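# Move all items from the carton into the cart's top tray

## Task

Empty the open shipping carton on the low table and place every item in the cart's top tray. From above, each item must sit entirely within the tray's walls, and its lowest point must be clearly beneath the tray rim. If the robot falls over or finishes tilted, the task fails.

## Robot and tools

ROBOT. The LinearBot has a base that can drive in any direction and a column about 1.7 m tall. A carriage rides this column (joint lift_m, 0 to 1 m) and carries two six-joint arms, each ending in a five-finger hand. The arm bases sit at roughly 0.57 m + lift_m above the floor, and some carriage parts hang about 0.15 m lower. A hand point can reach 0.78 m from its shoulder but only about 0.4 m below the arm base. Straight fingers extend another 0.07 m. Parked arm joints 1-6 are 0, 0.05, 0.05, 1.45, 0, 0, which makes the robot about 0.85 m wide and 0.65 m long. There are three cameras. carriage_camera faces forward, tilted about 20 degrees down. left_wrist_camera and right_wrist_camera sit on the little-finger side of each wrist and aim at that hand's point.

FRAMES. The base frame is in metres, with its origin on the floor under the base centre: x forward, y left, z up. The left_hand and right_hand readings give each hand point in this frame. They are less accurate at long reach, and the real hand is usually lower than reported. base_odometry is given in the odometry frame, which is the base frame at the start. It counts wheel rotation only, so slipping shows up as travel. Its heading is in rad, positive to the left.

move. This tool runs one action. An action has "base", "joints" or both, plus optional "speeds" and "min_time_s". A call with no action simply reports the state and images.
- "base" takes exactly one key, and each is an offset from where the base currently is:
  - translate_m: metres, forward positive, -2 to 2.
  - strafe_m: metres, left positive, -2 to 2.
  - rotate_rad: radians, counter-clockwise positive, -6.3 to 6.3.
- "joints" is one flat object for both arms, the lift and both hands. Each named key is an absolute target. Unnamed keys keep their old targets.
  - lift_m: 0 to 1 m.
  - <side>_joint1_rad: -2.617 to 3.054. Rotates the arm about the vertical; 0 is forward, positive is left.
  - joint2: 0 to 3.141. The upper arm is back and level at 0, upright at 1.57, forward and level at 3.14.
  - joint3: 0 (folded) to 3.141 (stretched).
  - joint4: ±1.57. Wrist pitch; positive lifts the fingertips.
  - joint5: ±1.57. Wrist yaw; positive swings the fingertips right, the opposite sense to joint 1.
  - joint6: ±2.094. Hand roll; positive is clockwise seen from the forearm.
  - With joints 5 and 6 at 0, a level hand has its palm facing down.
  - Hand keys use a -1 to 1 scale. <side>_hand_little, _ring, _middle and _index: +1 straight, -1 curled. _thumb_bend: +1 straight, -1 fully bent. _thumb_turn: +1 beside the palm, -1 opposite the fingers. <side>_hand_force_limit (-1 to 1) sets the closing stop force, from about 0 to 10 N (15 N for the thumb). <side>_hand_speed (-0.96 to 1) reaches full speed at +0.48. Both settings start at 0 and -0.8.
- "speeds" sets top speeds for this action only. translate_m and strafe_m: 0.02-0.5 m/s. rotate_rad: 0.05-1.57 rad/s. lift_m: 0.08-0.27 m/s, default 0.25.
- "min_time_s" (0.1-8 s) is the shortest time any arm motion may take. A value of 2 or more keeps the path straighter. A value too short makes the arm swing fast and can overshoot.
- "cameras" is a list of camera names or ["all"].
- "blocking": false returns after about 0.5 s while the robot keeps moving. A later move replaces only the targets it names.
- Unknown keys make the call invalid. Out-of-range values get the call refused. After a refusal, or after an uncommanded stop, the remaining move/wait/finished_scene calls in that reply are skipped.

OTHER TOOLS.
- wait: "seconds" from 0 to 10, plus optional cameras. It ends early once all motions have stopped. wait(0) shows the status of a non-blocking move as "earlier move".
- stop: brakes all running motions. The base keeps rolling for a short distance before it halts.
- zoom_image: takes "camera" and "region" [x0,y0,x1,y1] in pixels of the latest 672x504 image, at most 504 on each side.
- show_instructions: shows the reference pages.
- finished_scene: optional "scene": 1. It ends the scene for good.

RESULTS.
- The "pictures" line gives the order of the images.
- The "move" line reads "done" or the worst status.
- base_status and joint_status can read:
  - moving or done.
  - off_target: at rest but not at the target, and possibly still pushing.
  - contact_stop or time_out: the old target is dropped.
  - stopped: braked by stop.
  - not_followed: arm targets held back because the arms would come too close. To recover, resend one arm's current readings with joint 1 turned away from the other arm, then do the other arm.
  - limit_stop_at_motor_heat.
- on_its_own lists actions you did not command.
- <side>_hand_stopped_by lists little, ring, middle, index, thumb_bend, thumb_turn as target, force, stalled, moving or fault.
- <side>_<motor>_load_n is fingertip force in N, positive when the finger is pushed open. If it drops toward 0, the grip has been lost.
- motor_effort is a percentage of maximum, with the peak in brackets. If lift effort keeps falling while lowering, the hand or its load is resting on something.
- The Motor temperatures line lists each arm's joints. MOTOR HOT appears at 75 °C. At 100 °C the arm goes limp for 30-60 s (OVER-TEMPERATURE FAULT); resend targets once it accepts commands again.

GRIPPING.
- A hand motor starts only when its target changes.
- It locks when it reaches the target or hits force_limit.
- For a gentle grip, close with hand_speed at -0.94 or lower, and raise force_limit first.
- With the thumb turned opposite the fingers, the hand can wrap objects about 0.035-0.065 m thick.
- A bracket on the little-finger side of the wrist sticks out and can catch on things.

AVOID.
- Arms striking or pressing each other, including hand on fingers; a hard press ends the scene.
- Tipping: a high carriage, stretched or loaded arms, sudden stops, fast swings of both loaded arms, or pulling on something held fast.
- Reversing under a table edge.
- Hitting fixed objects hard.
- Dropping items from height or releasing them while moving.
- Leaving arms stretched out, which overheats them; park them to cool.
- After a contact_stop, back off about 0.2 m.
- Arms have no contact stop and keep pressing against obstacles.

Each tool is called after "Emit:" as name(argument=value, ...) on one line, values as JSON.

Reference images:

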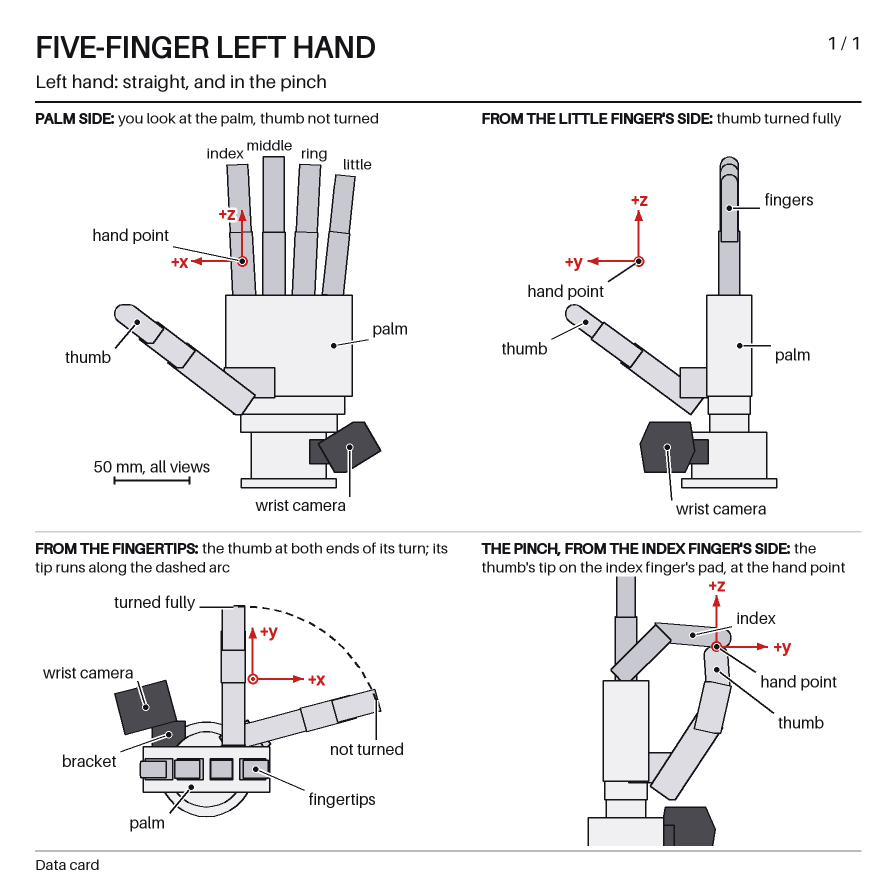

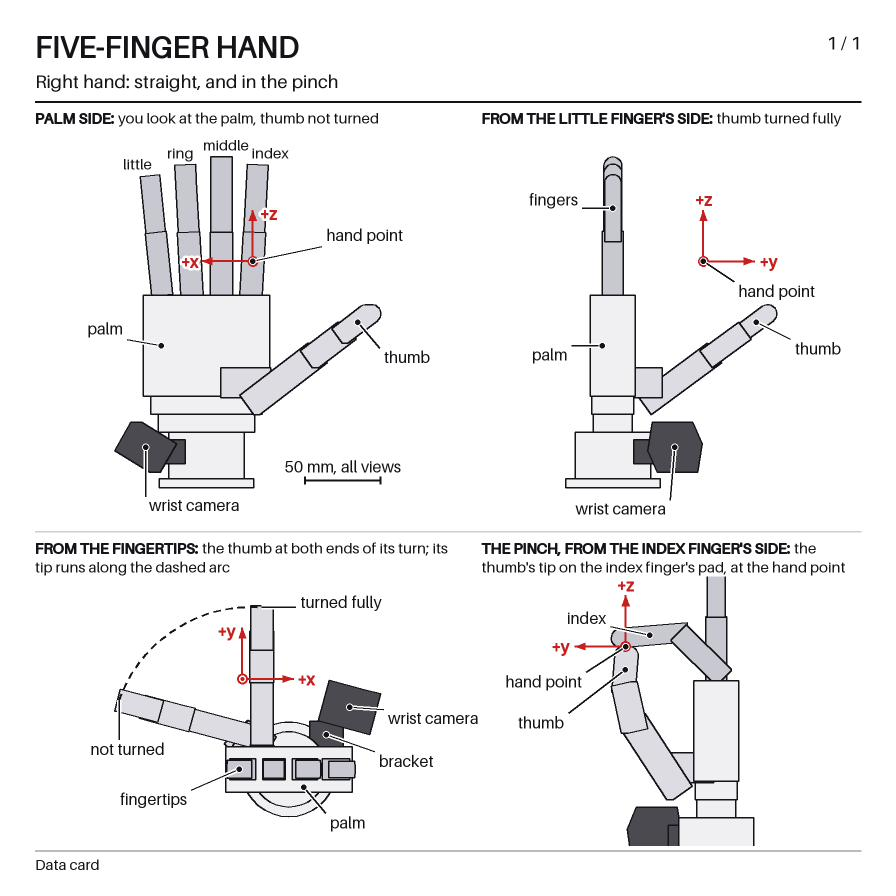

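## Session

Emit:
move()

Scene clock: 0.00 s.
Joint torques (N m): no reading
Motor temperatures (°C): left_arm=[29 30 28 31 29 28] | right_arm=[27 28 32 29 28 28]
base_odometry: x=+0.000 y=+0.000 heading=+0.000
base_status: not commanded
joint_positions: lift_m=+0.300 left_joint1_rad=+0.011 left_joint2_rad=+0.049 left_joint3_rad=+0.042 left_joint4_rad=+1.497 left_joint5_rad=-0.033 left_joint6_rad=-0.008 right_joint1_rad=-0.009 right_joint2_rad=+0.033 right_joint3_rad=+0.058 right_joint4_rad=+1.471 right_joint5_rad=-0.035 right_joint6_rad=+0.021 left_hand_little=+1.000 left_hand_ring=+1.000 left_hand_middle=+1.000 left_hand_index=+1.000 left_hand_thumb_turn=+1.000 left_hand_thumb_bend=+1.000 left_hand_force_limit=+0.000 left_hand_speed=-0.800 right_hand_little=+1.000 right_hand_ring=+1.000 right_hand_middle=+1.000 right_hand_index=+1.000 right_hand_thumb_turn=+1.000 right_hand_thumb_bend=+1.000 right_hand_force_limit=+0.000 right_hand_speed=-0.800
joint_status: not commanded
left_hand_stopped_by: target,target,target,target,target,target
right_hand_stopped_by: target,target,target,target,target,target
left_little_load_n: 0.0
left_ring_load_n: 0.0
left_middle_load_n: 0.0
left_index_load_n: 0.0
left_thumb_bend_load_n: 0.0
left_thumb_turn_load_n: 0.0
right_little_load_n: 0.0
right_ring_load_n: 0.0
right_middle_load_n: 0.0
right_index_load_n: 0.0
right_thumb_bend_load_n: 0.0
right_thumb_turn_load_n: 0.0
motor_effort: lift_m=+25 drive_wheels=-2
left_hand: x=+0.3178 y=+0.2825 z=+1.3022 quat_wxyz=(+0.708, -0.040, +0.016, -0.705) (m; base frame)
right_hand: x=+0.3137 y=-0.2683 z=+1.3040 quat_wxyz=(+0.711, -0.039, +0.015, -0.702) (m; base frame)
pictures: carriage_camera, left_wrist_camera, right_wrist_camera

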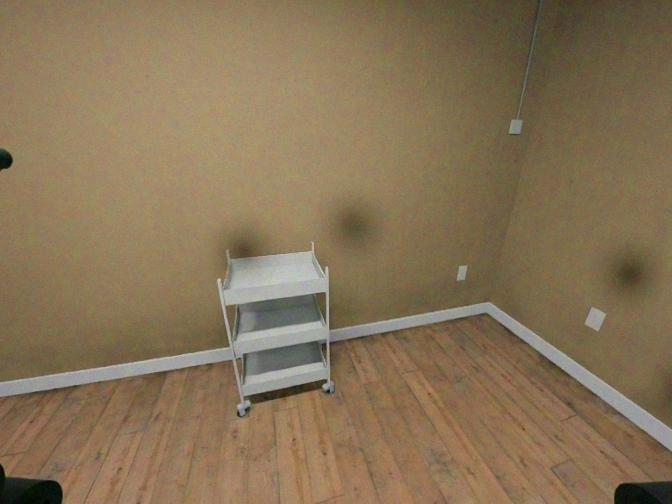

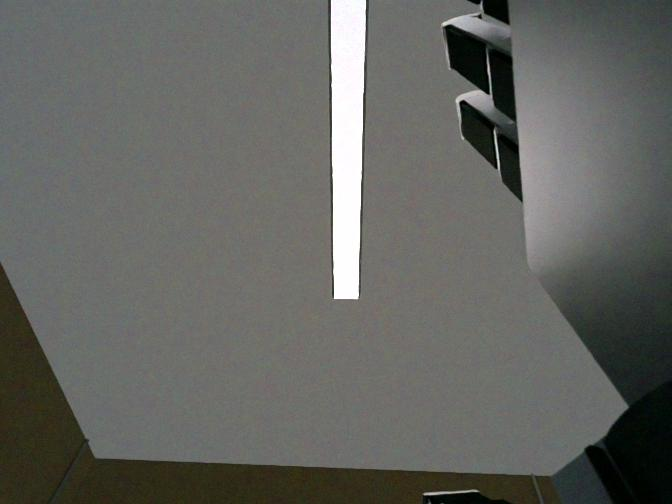

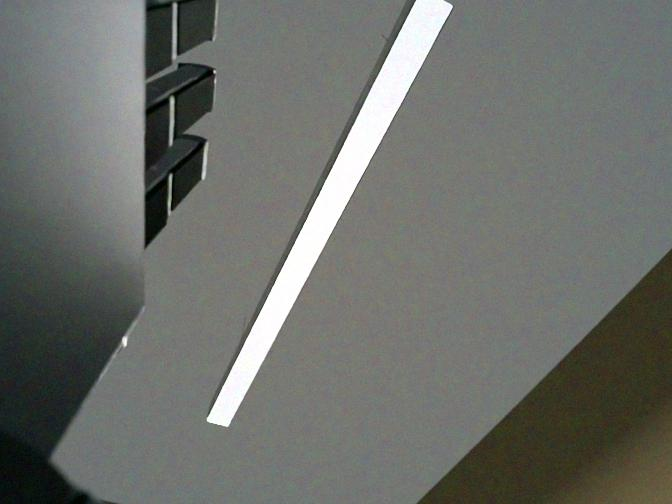

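Emit:
move(base={"rotate_rad": 1.2}, cameras=["carriage_camera"])

Scene clock: 3.20 s.
Joint torques (N m): left_arm=[0.31 3.82 4.79 -0.16 0 -0.11] | right_arm=[-0.03 2.99 6.13 -0.27 0.02 -0.01]
move: done
base_odometry: x=+0.000 y=+0.000 heading=+1.200
base_status: done
joint_positions: lift_m=+0.300 left_joint1_rad=+0.011 left_joint2_rad=+0.049 left_joint3_rad=+0.042 left_joint4_rad=+1.495 left_joint5_rad=-0.033 left_joint6_rad=-0.008 right_joint1_rad=-0.009 right_joint2_rad=+0.033 right_joint3_rad=+0.058 right_joint4_rad=+1.471 right_joint5_rad=-0.035 right_joint6_rad=+0.021 left_hand_little=+1.000 left_hand_ring=+1.000 left_hand_middle=+1.000 left_hand_index=+1.000 left_hand_thumb_turn=+1.000 left_hand_thumb_bend=+1.000 left_hand_force_limit=+0.000 left_hand_speed=-0.800 right_hand_little=+1.000 right_hand_ring=+1.000 right_hand_middle=+1.000 right_hand_index=+1.000 right_hand_thumb_turn=+1.000 right_hand_thumb_bend=+1.000 right_hand_force_limit=+0.000 right_hand_speed=-0.800
joint_status: not commanded
left_hand_stopped_by: target,target,target,target,target,target
right_hand_stopped_by: target,target,target,target,target,target
left_little_load_n: 0.0
left_ring_load_n: 0.0
left_middle_load_n: 0.0
left_index_load_n: 0.0
left_thumb_bend_load_n: 0.0
left_thumb_turn_load_n: 0.0
right_little_load_n: 0.0
right_ring_load_n: 0.0
right_middle_load_n: 0.0
right_index_load_n: 0.0
right_thumb_bend_load_n: 0.0
right_thumb_turn_load_n: 0.0
motor_effort: lift_m=+23(25) drive_wheels=+7(22)
left_hand: x=+0.3183 y=+0.2825 z=+1.3020 quat_wxyz=(+0.708, -0.041, +0.017, -0.705) (m; base frame)
right_hand: x=+0.3139 y=-0.2683 z=+1.3040 quat_wxyz=(+0.711, -0.039, +0.015, -0.702) (m; base frame)
pictures: carriage_camera

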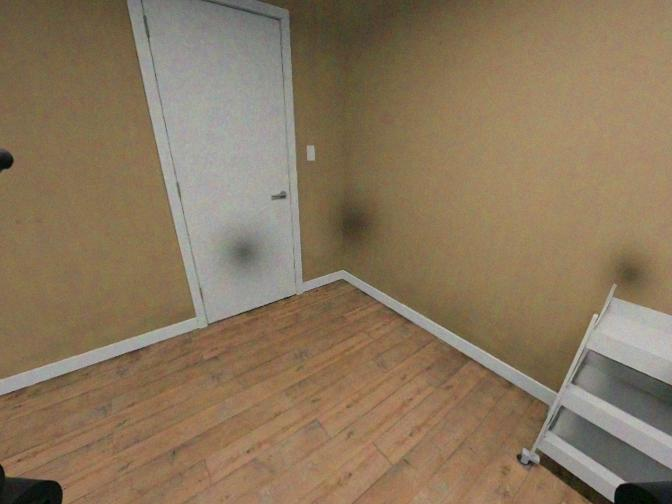

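Emit:
move(base={"rotate_rad": 1.3}, cameras=["carriage_camera"])

Emit:
move(base={"rotate_rad": 1.3}, cameras=["carriage_camera"])

Scene clock: 6.27 s.
Joint torques (N m): left_arm=[0.4 3.81 4.7 -0.15 -0.01 -0.13] | right_arm=[-0.06 2.95 6.08 -0.27 0.03 -0.01]
move: done
base_odometry: x=+0.000 y=+0.000 heading=+2.499
base_status: done
joint_positions: lift_m=+0.300 left_joint1_rad=+0.011 left_joint2_rad=+0.049 left_joint3_rad=+0.042 left_joint4_rad=+1.496 left_joint5_rad=-0.033 left_joint6_rad=-0.008 right_joint1_rad=-0.009 right_joint2_rad=+0.033 right_joint3_rad=+0.058 right_joint4_rad=+1.471 right_joint5_rad=-0.035 right_joint6_rad=+0.021 left_hand_little=+1.000 left_hand_ring=+1.000 left_hand_middle=+1.000 left_hand_index=+1.000 left_hand_thumb_turn=+1.000 left_hand_thumb_bend=+1.000 left_hand_force_limit=+0.000 left_hand_speed=-0.800 right_hand_little=+1.000 right_hand_ring=+1.000 right_hand_middle=+1.000 right_hand_index=+1.000 right_hand_thumb_turn=+1.000 right_hand_thumb_bend=+1.000 right_hand_force_limit=+0.000 right_hand_speed=-0.800
joint_status: not commanded
left_hand_stopped_by: target,target,target,target,target,target
right_hand_stopped_by: target,target,target,target,target,target
left_little_load_n: 0.0
left_ring_load_n: 0.0
left_middle_load_n: 0.0
left_index_load_n: 0.0
left_thumb_bend_load_n: 0.0
left_thumb_turn_load_n: 0.0
right_little_load_n: 0.0
right_ring_load_n: 0.0
right_middle_load_n: 0.0
right_index_load_n: 0.0
right_thumb_bend_load_n: 0.0
right_thumb_turn_load_n: 0.0
motor_effort: lift_m=+23(25) drive_wheels=+7(22)
left_hand: x=+0.3182 y=+0.2825 z=+1.3021 quat_wxyz=(+0.708, -0.041, +0.017, -0.705) (m; base frame)
right_hand: x=+0.3139 y=-0.2683 z=+1.3040 quat_wxyz=(+0.711, -0.039, +0.015, -0.702) (m; base frame)
pictures: carriage_camera

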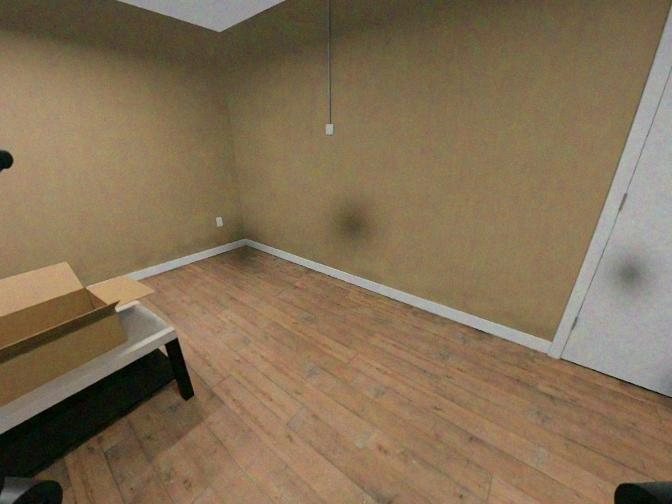

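Scene clock: 9.13 s.
Joint torques (N m): left_arm=[0.42 3.74 4.79 -0.14 0 -0.1] | right_arm=[-0.06 2.93 6.13 -0.25 0.01 -0.01]
move: done
base_odometry: x=+0.000 y=+0.000 heading=-2.484
base_status: done
joint_positions: lift_m=+0.300 left_joint1_rad=+0.011 left_joint2_rad=+0.049 left_joint3_rad=+0.042 left_joint4_rad=+1.496 left_joint5_rad=-0.033 left_joint6_rad=-0.008 right_joint1_rad=-0.009 right_joint2_rad=+0.033 right_joint3_rad=+0.058 right_joint4_rad=+1.470 right_joint5_rad=-0.035 right_joint6_rad=+0.021 left_hand_little=+1.000 left_hand_ring=+1.000 left_hand_middle=+1.000 left_hand_index=+1.000 left_hand_thumb_turn=+1.000 left_hand_thumb_bend=+1.000 left_hand_force_limit=+0.000 left_hand_speed=-0.800 right_hand_little=+1.000 right_hand_ring=+1.000 right_hand_middle=+1.000 right_hand_index=+1.000 right_hand_thumb_turn=+1.000 right_hand_thumb_bend=+1.000 right_hand_force_limit=+0.000 right_hand_speed=-0.800
joint_status: not commanded
left_hand_stopped_by: target,target,target,target,target,target
right_hand_stopped_by: target,target,target,target,target,target
left_little_load_n: 0.0
left_ring_load_n: 0.0
left_middle_load_n: 0.0
left_index_load_n: 0.0
left_thumb_bend_load_n: 0.0
left_thumb_turn_load_n: 0.0
right_little_load_n: 0.0
right_ring_load_n: 0.0
right_middle_load_n: 0.0
right_index_load_n: 0.0
right_thumb_bend_load_n: 0.0
right_thumb_turn_load_n: 0.5
motor_effort: lift_m=+23(25) drive_wheels=+7(19)
left_hand: x=+0.3182 y=+0.2825 z=+1.3021 quat_wxyz=(+0.708, -0.041, +0.017, -0.705) (m; base frame)
right_hand: x=+0.3140 y=-0.2683 z=+1.3039 quat_wxyz=(+0.711, -0.039, +0.015, -0.702) (m; base frame)
pictures: carriage_camera

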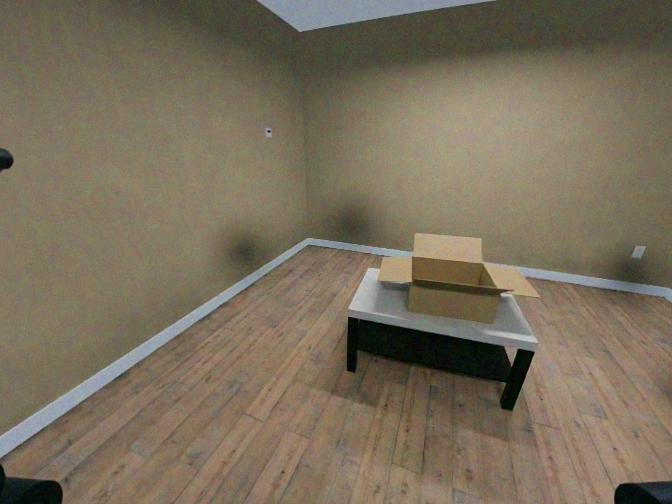

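Emit:
move(base={"rotate_rad": -0.42}, joints={"lift_m": 0.8}, cameras=["carriage_camera"])

Scene clock: 11.87 s.
Joint torques (N m): left_arm=[0.35 3.78 4.78 -0.15 0.01 -0.11] | right_arm=[-0.1 2.96 6.17 -0.27 0.04 0]
move: done
base_odometry: x=+0.000 y=+0.000 heading=-2.903
base_status: done
joint_positions: lift_m=+0.800 left_joint1_rad=+0.011 left_joint2_rad=+0.049 left_joint3_rad=+0.042 left_joint4_rad=+1.496 left_joint5_rad=-0.033 left_joint6_rad=-0.008 right_joint1_rad=-0.009 right_joint2_rad=+0.033 right_joint3_rad=+0.058 right_joint4_rad=+1.470 right_joint5_rad=-0.035 right_joint6_rad=+0.021 left_hand_little=+1.000 left_hand_ring=+1.000 left_hand_middle=+1.000 left_hand_index=+1.000 left_hand_thumb_turn=+1.000 left_hand_thumb_bend=+1.000 left_hand_force_limit=+0.000 left_hand_speed=-0.800 right_hand_little=+1.000 right_hand_ring=+1.000 right_hand_middle=+1.000 right_hand_index=+1.000 right_hand_thumb_turn=+1.000 right_hand_thumb_bend=+1.000 right_hand_force_limit=+0.000 right_hand_speed=-0.800
joint_status: all done
left_hand_stopped_by: target,target,target,target,target,target
right_hand_stopped_by: target,target,target,target,target,target
left_little_load_n: 0.0
left_ring_load_n: 0.0
left_middle_load_n: 0.0
left_index_load_n: 0.0
left_thumb_bend_load_n: 0.0
left_thumb_turn_load_n: 0.0
right_little_load_n: 0.0
right_ring_load_n: 0.0
right_middle_load_n: 0.0
right_index_load_n: 0.0
right_thumb_bend_load_n: 0.0
right_thumb_turn_load_n: 0.0
motor_effort: lift_m=+25(34) drive_wheels=-19(21)
left_hand: x=+0.3181 y=+0.2825 z=+1.8021 quat_wxyz=(+0.708, -0.041, +0.017, -0.705) (m; base frame)
right_hand: x=+0.3140 y=-0.2683 z=+1.8039 quat_wxyz=(+0.711, -0.039, +0.015, -0.702) (m; base frame)
pictures: carriage_camera
camera_calibration:
carriage_camera: T_world_to_cam=[[0.00280579, -0.999988, 0.00394234, -0.011061], [-0.365415, -0.00469499, -0.930833, 1.69667], [0.930841, 0.00117113, -0.365424, 0.508978], [0, 0, 0, 1]] pos_world=[0.146242, -0.00369108, 1.76535]

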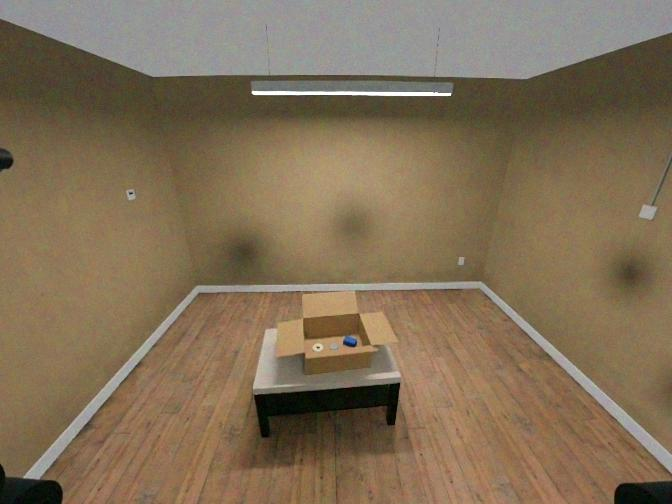

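Emit:
move(base={"translate_m": 0.7}, speeds={"translate_m": 0.3}, cameras=["carriage_camera"])

Scene clock: 17.57 s.
Joint torques (N m): left_arm=[0.32 3.77 4.68 -0.16 -0.02 -0.13] | right_arm=[-0.03 3 6.09 -0.25 0.02 -0.01]
move: done
base_odometry: x=-0.680 y=-0.166 heading=-2.902
base_status: done
joint_positions: lift_m=+0.800 left_joint1_rad=+0.011 left_joint2_rad=+0.049 left_joint3_rad=+0.042 left_joint4_rad=+1.497 left_joint5_rad=-0.033 left_joint6_rad=-0.008 right_joint1_rad=-0.009 right_joint2_rad=+0.033 right_joint3_rad=+0.058 right_joint4_rad=+1.471 right_joint5_rad=-0.035 right_joint6_rad=+0.021 left_hand_little=+1.000 left_hand_ring=+1.000 left_hand_middle=+1.000 left_hand_index=+1.000 left_hand_thumb_turn=+1.000 left_hand_thumb_bend=+1.000 left_hand_force_limit=+0.000 left_hand_speed=-0.800 right_hand_little=+1.000 right_hand_ring=+1.000 right_hand_middle=+1.000 right_hand_index=+1.000 right_hand_thumb_turn=+1.000 right_hand_thumb_bend=+1.000 right_hand_force_limit=+0.000 right_hand_speed=-0.800
joint_status: not commanded
left_hand_stopped_by: target,target,target,target,target,target
right_hand_stopped_by: target,target,target,target,target,target
left_little_load_n: 0.0
left_ring_load_n: 0.0
left_middle_load_n: 0.0
left_index_load_n: 0.0
left_thumb_bend_load_n: 0.0
left_thumb_turn_load_n: 0.0
right_little_load_n: 0.0
right_ring_load_n: 0.0
right_middle_load_n: 0.0
right_index_load_n: 0.0
right_thumb_bend_load_n: 0.0
right_thumb_turn_load_n: 0.0
motor_effort: lift_m=+24(25) drive_wheels=-10(29)
left_hand: x=+0.3179 y=+0.2825 z=+1.8021 quat_wxyz=(+0.708, -0.040, +0.016, -0.705) (m; base frame)
right_hand: x=+0.3138 y=-0.2683 z=+1.8040 quat_wxyz=(+0.711, -0.039, +0.015, -0.702) (m; base frame)
pictures: carriage_camera
camera_calibration:
carriage_camera: T_world_to_cam=[[0.00280579, -0.999988, 0.00394234, -0.011061], [-0.365415, -0.00469499, -0.930833, 1.69667], [0.930841, 0.00117113, -0.365424, 0.508978], [0, 0, 0, 1]] pos_world=[0.146242, -0.00369108, 1.76535]

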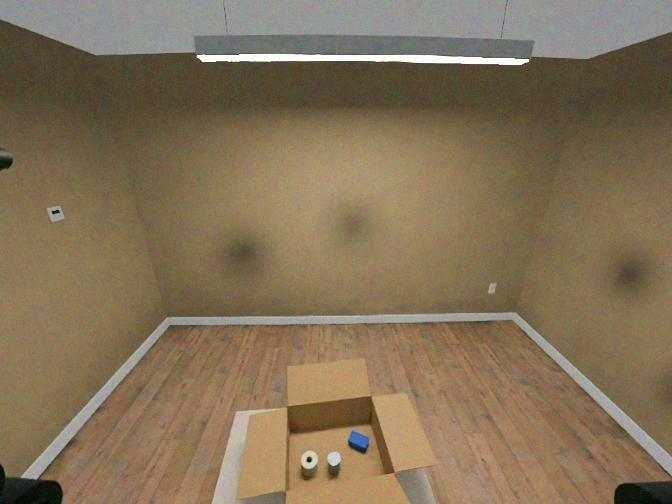

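Emit:
zoom_image(camera="carriage_camera", region=[200, 340, 460, 504])

Scaled by 1.938 from the camera's 672x504 image, which has a finer 960x720 frame.

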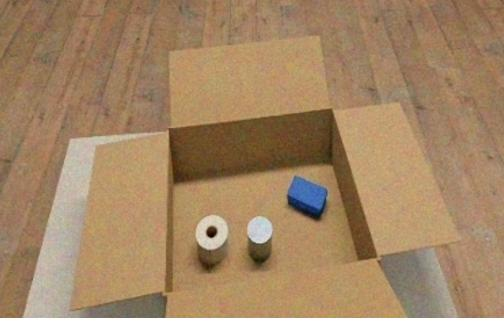

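Emit:
move(base={"rotate_rad": 0.16}, joints={"left_joint2_rad": 1.57, "left_joint3_rad": 1.57, "left_joint4_rad": 0, "right_joint1_rad": 0, "right_joint2_rad": 1.57, "right_joint3_rad": 1.57, "right_joint4_rad": -1.5, "right_joint5_rad": 0, "right_joint6_rad": 0, "left_joint1_rad": 0, "left_joint5_rad": 0, "left_joint6_rad": 0}, cameras=["all"])

Scene clock: 23.20 s.
Joint torques (N m): left_arm=[-0.43 -7.28 9.18 2 0.04 -0.06] | right_arm=[0.87 -4.16 8.5 0.14 0.06 -0.12]
move: done
base_odometry: x=-0.680 y=-0.166 heading=-2.743
base_status: done
joint_positions: lift_m=+0.800 left_joint1_rad=+0.009 left_joint2_rad=+1.569 left_joint3_rad=+1.536 left_joint4_rad=+0.001 left_joint5_rad=-0.008 left_joint6_rad=-0.008 right_joint1_rad=-0.009 right_joint2_rad=+1.559 right_joint3_rad=+1.546 right_joint4_rad=-1.485 right_joint5_rad=-0.009 right_joint6_rad=+0.014 left_hand_little=+1.000 left_hand_ring=+1.000 left_hand_middle=+1.000 left_hand_index=+1.000 left_hand_thumb_turn=+1.000 left_hand_thumb_bend=+1.000 left_hand_force_limit=+0.000 left_hand_speed=-0.800 right_hand_little=+1.000 right_hand_ring=+1.000 right_hand_middle=+1.000 right_hand_index=+1.000 right_hand_thumb_turn=+1.000 right_hand_thumb_bend=+1.000 right_hand_force_limit=+0.000 right_hand_speed=-0.800
joint_status: all done
left_hand_stopped_by: target,target,target,target,target,target
right_hand_stopped_by: target,target,target,target,target,target
left_little_load_n: 0.0
left_ring_load_n: -0.5
left_middle_load_n: 0.0
left_index_load_n: 0.0
left_thumb_bend_load_n: 0.0
left_thumb_turn_load_n: -0.5
right_little_load_n: 0.0
right_ring_load_n: 0.0
right_middle_load_n: 0.0
right_index_load_n: 0.0
right_thumb_bend_load_n: 0.0
right_thumb_turn_load_n: 0.0
motor_effort: lift_m=+24(25) drive_wheels=+7(14)
left_hand: x=+0.7674 y=+0.2813 z=+1.7148 quat_wxyz=(+0.494, -0.514, +0.502, -0.490) (m; base frame)
right_hand: x=+0.4574 y=-0.2751 z=+1.5166 quat_wxyz=(+0.029, -0.698, +0.715, -0.023) (m; base frame)
pictures: carriage_camera, left_wrist_camera, right_wrist_camera
camera_calibration:
carriage_camera: T_world_to_cam=[[0.00280579, -0.999988, 0.00394234, -0.011061], [-0.365415, -0.00469499, -0.930833, 1.69667], [0.930841, 0.00117113, -0.365424, 0.508978], [0, 0, 0, 1]] pos_world=[0.146242, -0.00369108, 1.76535]
left_wrist_camera: T_world_to_cam=[[-0.0147231, -0.275897, 0.961075, -1.56432], [-0.546948, -0.802407, -0.238727, 1.04926], [0.837037, -0.529173, -0.139087, -0.141335], [0, 0, 0, 1]] pos_world=[0.66916, 0.335551, 1.73425]
right_wrist_camera: T_world_to_cam=[[-0.980462, -0.165552, -0.106237, 0.573654], [-0.196447, 0.851875, 0.485507, -0.40643], [0.0101245, 0.496892, -0.867754, 1.56673], [0, 0, 0, 1]] pos_world=[0.466742, -0.337298, 1.6178]

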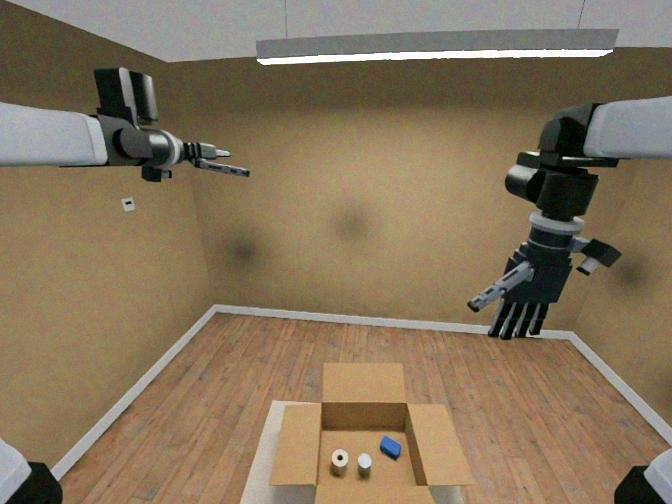

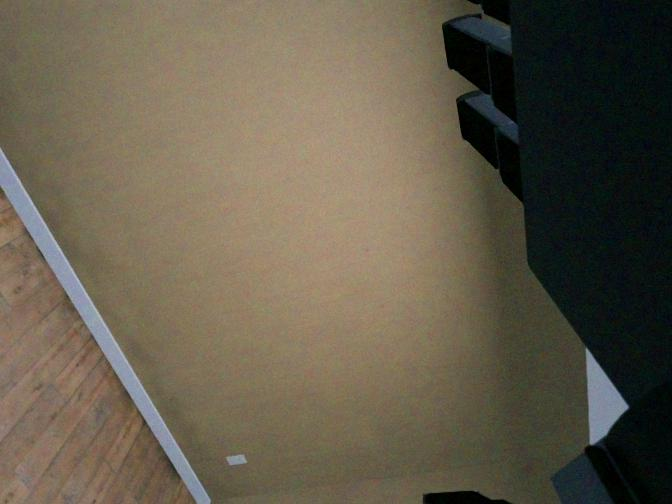

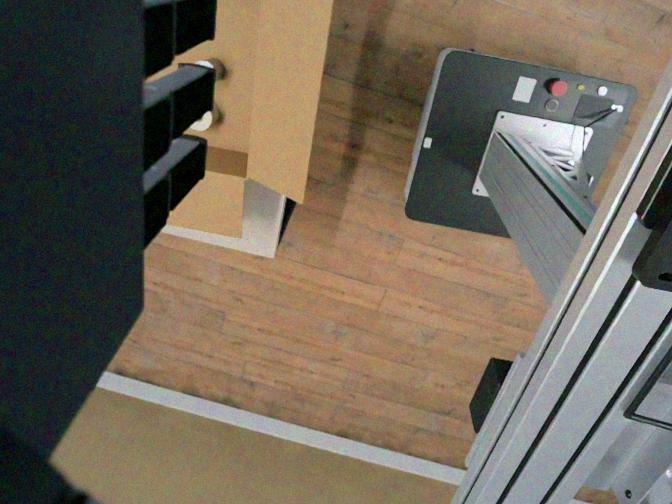

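Emit:
move(base={"strafe_m": -0.13}, joints={"left_joint2_rad": 1.57, "left_joint3_rad": 1.57, "left_joint4_rad": -1.5}, cameras=["all"])

Emit:
move(base={"translate_m": 0.15}, speeds={"translate_m": 0.2}, cameras=["all"])

Scene clock: 31.07 s.
Joint torques (N m): left_arm=[0.05 -5.67 7.5 0.19 -0.01 -0.06] | right_arm=[0.29 -4.22 8.55 0.16 0.03 -0.14]
move: done
base_odometry: x=-0.731 y=-0.046 heading=-2.742
base_status: done
joint_positions: lift_m=+0.800 left_joint1_rad=+0.004 left_joint2_rad=+1.569 left_joint3_rad=+1.539 left_joint4_rad=-1.492 left_joint5_rad=-0.004 left_joint6_rad=-0.007 right_joint1_rad=-0.004 right_joint2_rad=+1.559 right_joint3_rad=+1.546 right_joint4_rad=-1.489 right_joint5_rad=-0.004 right_joint6_rad=+0.014 left_hand_little=+1.000 left_hand_ring=+1.000 left_hand_middle=+1.000 left_hand_index=+1.000 left_hand_thumb_turn=+1.000 left_hand_thumb_bend=+1.000 left_hand_force_limit=+0.000 left_hand_speed=-0.800 right_hand_little=+1.000 right_hand_ring=+1.000 right_hand_middle=+1.000 right_hand_index=+1.000 right_hand_thumb_turn=+1.000 right_hand_thumb_bend=+1.000 right_hand_force_limit=+0.000 right_hand_speed=-0.800
joint_status: all done
left_hand_stopped_by: target,target,target,target,target,target
right_hand_stopped_by: target,target,target,target,target,target
left_little_load_n: 0.0
left_ring_load_n: 0.0
left_middle_load_n: 0.0
left_index_load_n: 0.0
left_thumb_bend_load_n: 0.0
left_thumb_turn_load_n: 0.0
right_little_load_n: 0.0
right_ring_load_n: 0.0
right_middle_load_n: 0.0
right_index_load_n: 0.0
right_thumb_bend_load_n: 0.0
right_thumb_turn_load_n: 0.0
motor_effort: lift_m=+23(25) drive_wheels=-10(20)
left_hand: x=+0.4540 y=+0.2766 z=+1.5131 quat_wxyz=(+0.019, -0.711, +0.703, -0.016) (m; base frame)
right_hand: x=+0.4563 y=-0.2750 z=+1.5167 quat_wxyz=(+0.026, -0.700, +0.713, -0.023) (m; base frame)
pictures: carriage_camera, left_wrist_camera, right_wrist_camera
camera_calibration:
carriage_camera: T_world_to_cam=[[0.00280579, -0.999988, 0.00394234, -0.011061], [-0.365415, -0.00469499, -0.930833, 1.69667], [0.930841, 0.00117113, -0.365424, 0.508978], [0, 0, 0, 1]] pos_world=[0.146242, -0.00369108, 1.76535]
left_wrist_camera: T_world_to_cam=[[0.95731, -0.272484, 0.0964931, -0.510477], [-0.280647, -0.796145, 0.536088, -0.468993], [-0.0692528, -0.540282, -0.838629, 1.56347], [0, 0, 0, 1]] pos_world=[0.465338, 0.332234, 1.61185]
right_wrist_camera: T_world_to_cam=[[-0.979992, -0.170869, -0.102073, 0.564567], [-0.198979, 0.853273, 0.482008, -0.399888], [0.00473551, 0.492675, -0.870201, 1.57174], [0, 0, 0, 1]] pos_world=[0.466259, -0.336678, 1.61811]

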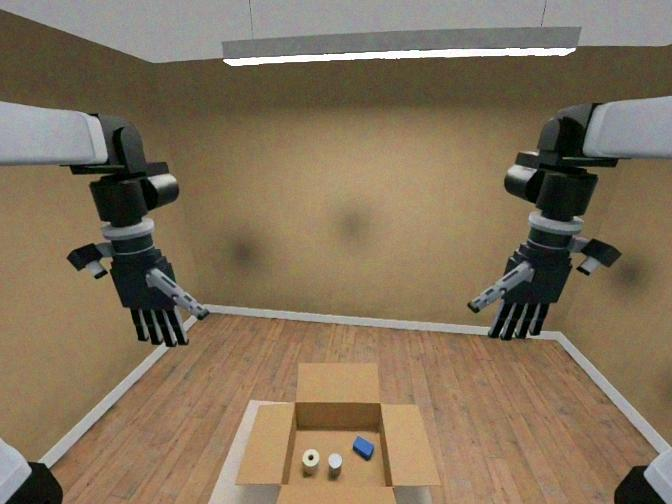

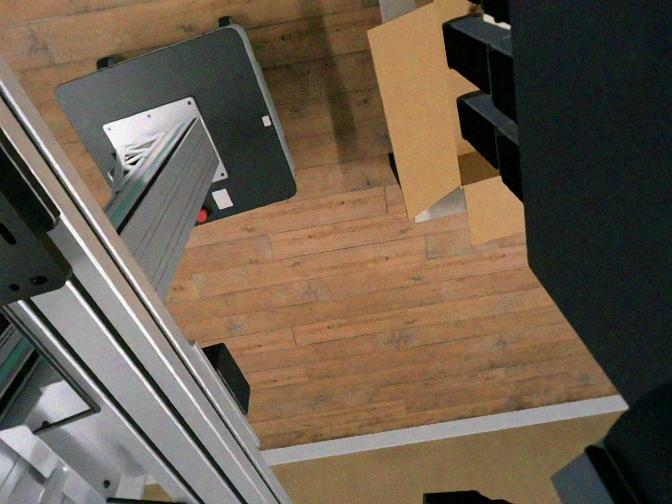

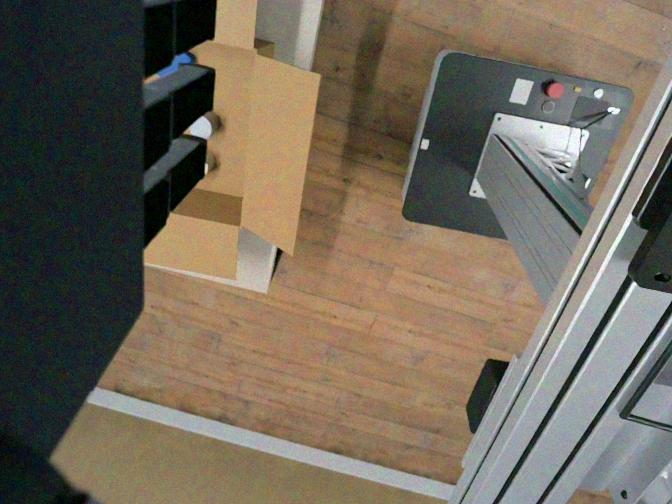

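Scene clock: 32.90 s.
Joint torques (N m): left_arm=[0.1 -5.86 7.32 0.21 -0.02 -0.06] | right_arm=[0.36 -4.51 8.55 0.19 0.03 -0.11]
move: done
base_odometry: x=-0.869 y=-0.104 heading=-2.742
base_status: done
joint_positions: lift_m=+0.800 left_joint1_rad=+0.004 left_joint2_rad=+1.570 left_joint3_rad=+1.541 left_joint4_rad=-1.497 left_joint5_rad=-0.004 left_joint6_rad=-0.007 right_joint1_rad=-0.004 right_joint2_rad=+1.562 right_joint3_rad=+1.546 right_joint4_rad=-1.492 right_joint5_rad=-0.004 right_joint6_rad=+0.014 left_hand_little=+1.000 left_hand_ring=+1.000 left_hand_middle=+1.000 left_hand_index=+1.000 left_hand_thumb_turn=+1.000 left_hand_thumb_bend=+1.000 left_hand_force_limit=+0.000 left_hand_speed=-0.800 right_hand_little=+1.000 right_hand_ring=+1.000 right_hand_middle=+1.000 right_hand_index=+1.000 right_hand_thumb_turn=+1.000 right_hand_thumb_bend=+1.000 right_hand_force_limit=+0.000 right_hand_speed=-0.800
joint_status: not commanded
left_hand_stopped_by: target,target,target,target,target,target
right_hand_stopped_by: target,target,target,target,target,target
left_little_load_n: 0.0
left_ring_load_n: 0.0
left_middle_load_n: 0.0
left_index_load_n: 0.0
left_thumb_bend_load_n: 0.0
left_thumb_turn_load_n: 0.0
right_little_load_n: 0.0
right_ring_load_n: 0.0
right_middle_load_n: 0.0
right_index_load_n: 0.0
right_thumb_bend_load_n: 0.0
right_thumb_turn_load_n: 0.0
motor_effort: lift_m=+23(24) drive_wheels=-7(20)
left_hand: x=+0.4531 y=+0.2766 z=+1.5137 quat_wxyz=(+0.017, -0.711, +0.703, -0.015) (m; base frame)
right_hand: x=+0.4556 y=-0.2750 z=+1.5162 quat_wxyz=(+0.024, -0.700, +0.713, -0.021) (m; base frame)
pictures: carriage_camera, left_wrist_camera, right_wrist_camera
camera_calibration:
carriage_camera: T_world_to_cam=[[0.00280579, -0.999988, 0.00394234, -0.011061], [-0.365415, -0.00469499, -0.930833, 1.69667], [0.930841, 0.00117113, -0.365424, 0.508978], [0, 0, 0, 1]] pos_world=[0.146242, -0.00369108, 1.76535]
left_wrist_camera: T_world_to_cam=[[0.957707, -0.272468, 0.0925169, -0.503821], [-0.278404, -0.796143, 0.537259, -0.472337], [-0.0727292, -0.540293, -0.838328, 1.565], [0, 0, 0, 1]] pos_world=[0.464833, 0.332234, 1.61236]
right_wrist_camera: T_world_to_cam=[[-0.980597, -0.17087, -0.0960866, 0.555122], [-0.196032, 0.853274, 0.483213, -0.402958], [-0.000578209, 0.492673, -0.870214, 1.57379], [0, 0, 0, 1]] pos_world=[0.466268, -0.336678, 1.61759]

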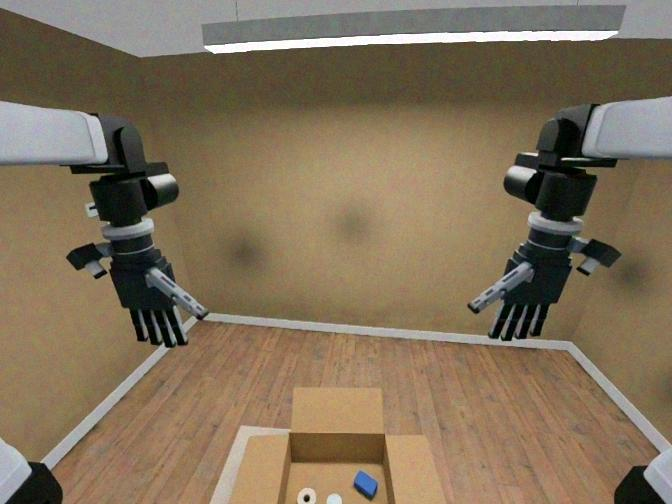

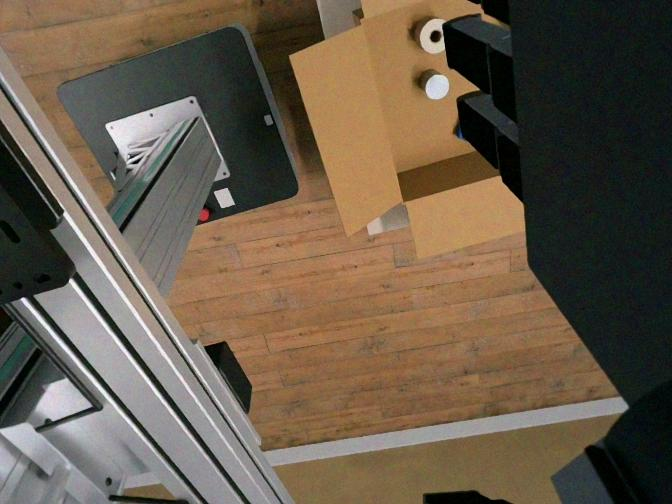

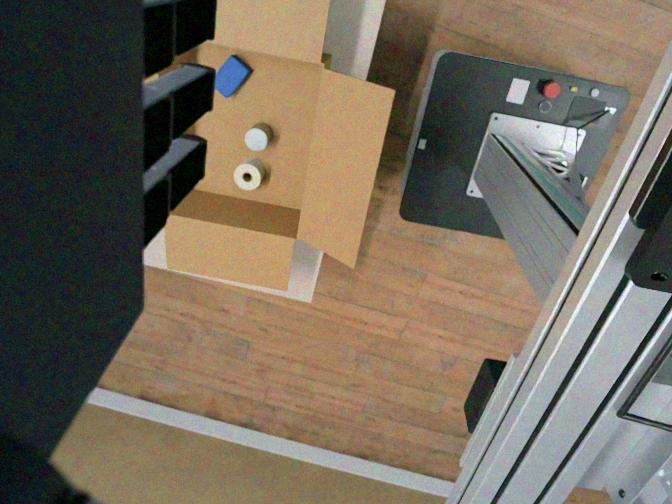

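Emit:
zoom_image(camera="right_wrist_camera", region=[140, 20, 410, 310])

Emit:
zoom_image(camera="left_wrist_camera", region=[280, 0, 530, 270])

Scaled by 1.738 from the camera's 672x504 image, which has a finer 960x720 frame.

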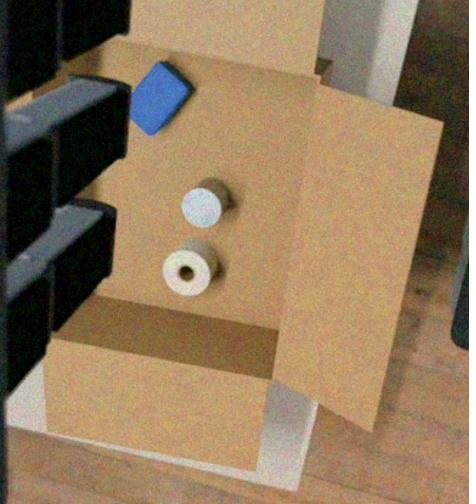

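Scaled by 1.867 from the camera's 672x504 image, which has a finer 960x720 frame.

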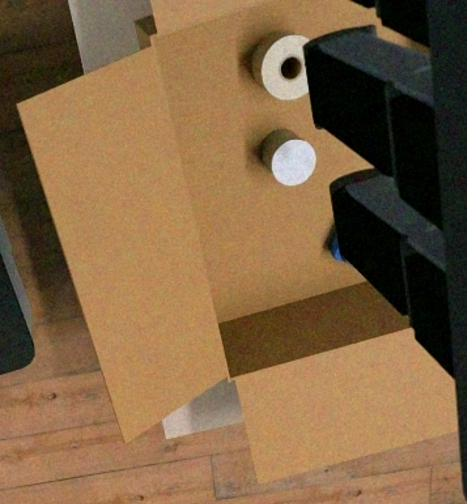

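Emit:
move(base={"translate_m": 0.1}, speeds={"translate_m": 0.15}, joints={"right_joint1_rad": 0.7, "right_joint2_rad": 2.84, "right_joint3_rad": 2.02, "right_joint4_rad": -0.75, "right_hand_thumb_turn": -1, "left_hand_thumb_turn": -1, "left_joint1_rad": 0.0, "left_joint2_rad": 0.05, "left_joint3_rad": 0.05, "left_joint4_rad": 1.45}, cameras=["all"])

Scene clock: 46.10 s.
Joint torques (N m): left_arm=[0.01 2.99 3.69 0.06 0.03 -0.06] | right_arm=[0.12 -10.66 7.34 0.23 0.01 -0.13]
Motor temperatures (°C): left_arm=[29 32 33 32 29 28] | right_arm=[27 31 35 29 28 28]
move: done
base_odometry: x=-0.961 y=-0.143 heading=-2.743
base_status: done
joint_positions: lift_m=+0.800 left_joint1_rad=+0.004 left_joint2_rad=+0.055 left_joint3_rad=+0.061 left_joint4_rad=+1.441 left_joint5_rad=-0.003 left_joint6_rad=-0.007 right_joint1_rad=+0.698 right_joint2_rad=+2.827 right_joint3_rad=+2.001 right_joint4_rad=-0.764 right_joint5_rad=+0.000 right_joint6_rad=+0.013 left_hand_little=+1.000 left_hand_ring=+1.000 left_hand_middle=+1.000 left_hand_index=+1.000 left_hand_thumb_turn=-1.000 left_hand_thumb_bend=+1.000 left_hand_force_limit=+0.000 left_hand_speed=-0.800 right_hand_little=+1.000 right_hand_ring=+1.000 right_hand_middle=+1.000 right_hand_index=+1.000 right_hand_thumb_turn=-1.000 right_hand_thumb_bend=+1.000 right_hand_force_limit=+0.000 right_hand_speed=-0.800
joint_status: all done
left_hand_stopped_by: target,target,target,target,target,target
right_hand_stopped_by: target,target,target,target,target,target
left_little_load_n: 0.0
left_ring_load_n: 0.0
left_middle_load_n: -0.5
left_index_load_n: 0.0
left_thumb_bend_load_n: 0.0
left_thumb_turn_load_n: 0.0
right_little_load_n: -0.5
right_ring_load_n: 0.0
right_middle_load_n: 0.0
right_index_load_n: 0.0
right_thumb_bend_load_n: 0.0
right_thumb_turn_load_n: 0.0
motor_effort: lift_m=+24(25) drive_wheels=-8(20)
left_hand: x=+0.3282 y=+0.2761 z=+1.8022 quat_wxyz=(+0.705, -0.045, +0.042, -0.707) (m; base frame)
right_hand: x=+0.5329 y=-0.0148 z=+1.1426 quat_wxyz=(-0.009, -0.903, +0.428, +0.004) (m; base frame)
pictures: carriage_camera, left_wrist_camera, right_wrist_camera
camera_calibration:
carriage_camera: T_world_to_cam=[[0.00280579, -0.999988, 0.00394234, -0.011061], [-0.365415, -0.00469499, -0.930833, 1.69667], [0.930841, 0.00117113, -0.365424, 0.508978], [0, 0, 0, 1]] pos_world=[0.146242, -0.00369108, 1.76535]
left_wrist_camera: T_world_to_cam=[[-0.957579, -0.279726, 0.0692494, 0.261552], [0.190155, -0.793926, -0.577514, 1.19205], [0.216524, -0.539847, 0.813439, -1.27447], [0, 0, 0, 1]] pos_world=[0.299735, 0.331543, 1.70701]
right_wrist_camera: T_world_to_cam=[[-0.640981, -0.767434, -0.0137203, 0.355592], [-0.671119, 0.551682, 0.495223, -0.194325], [-0.372482, 0.326636, -0.868658, 1.31439], [0, 0, 0, 1]] pos_world=[0.587099, -0.0492292, 1.24287]

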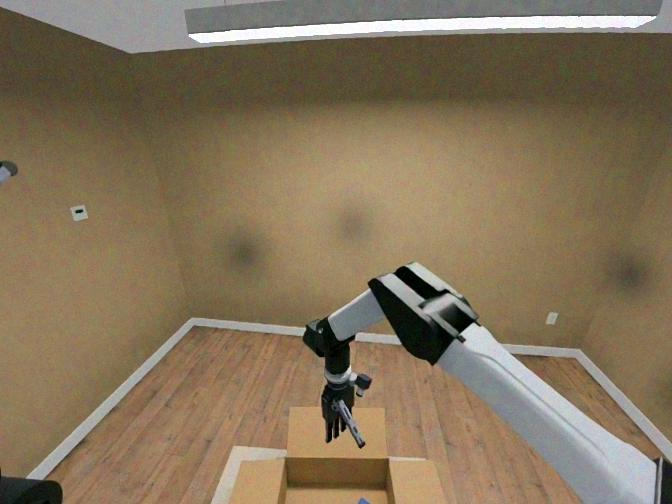

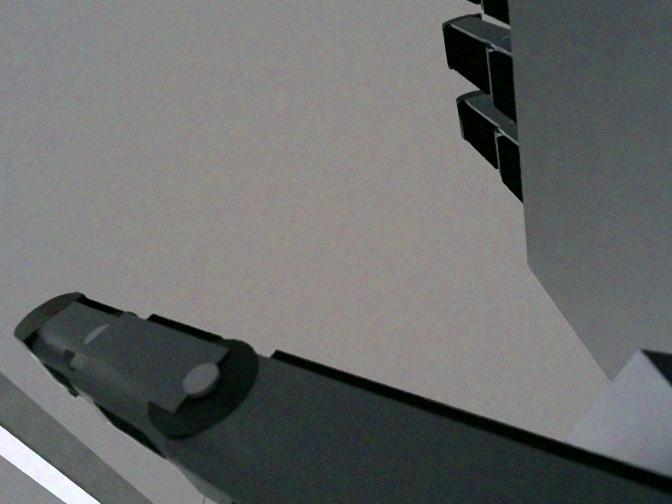

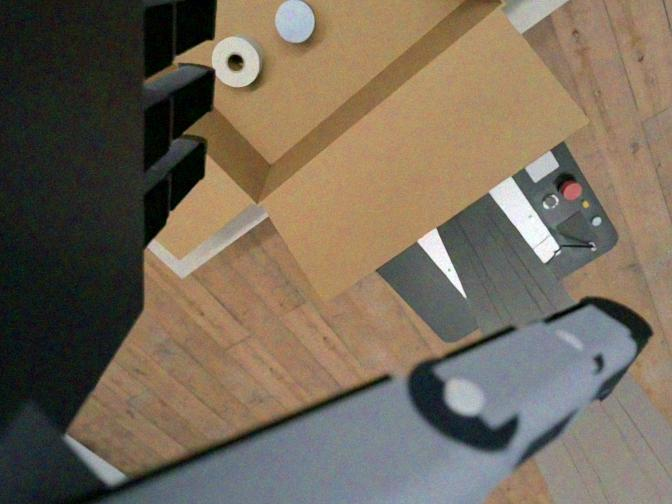

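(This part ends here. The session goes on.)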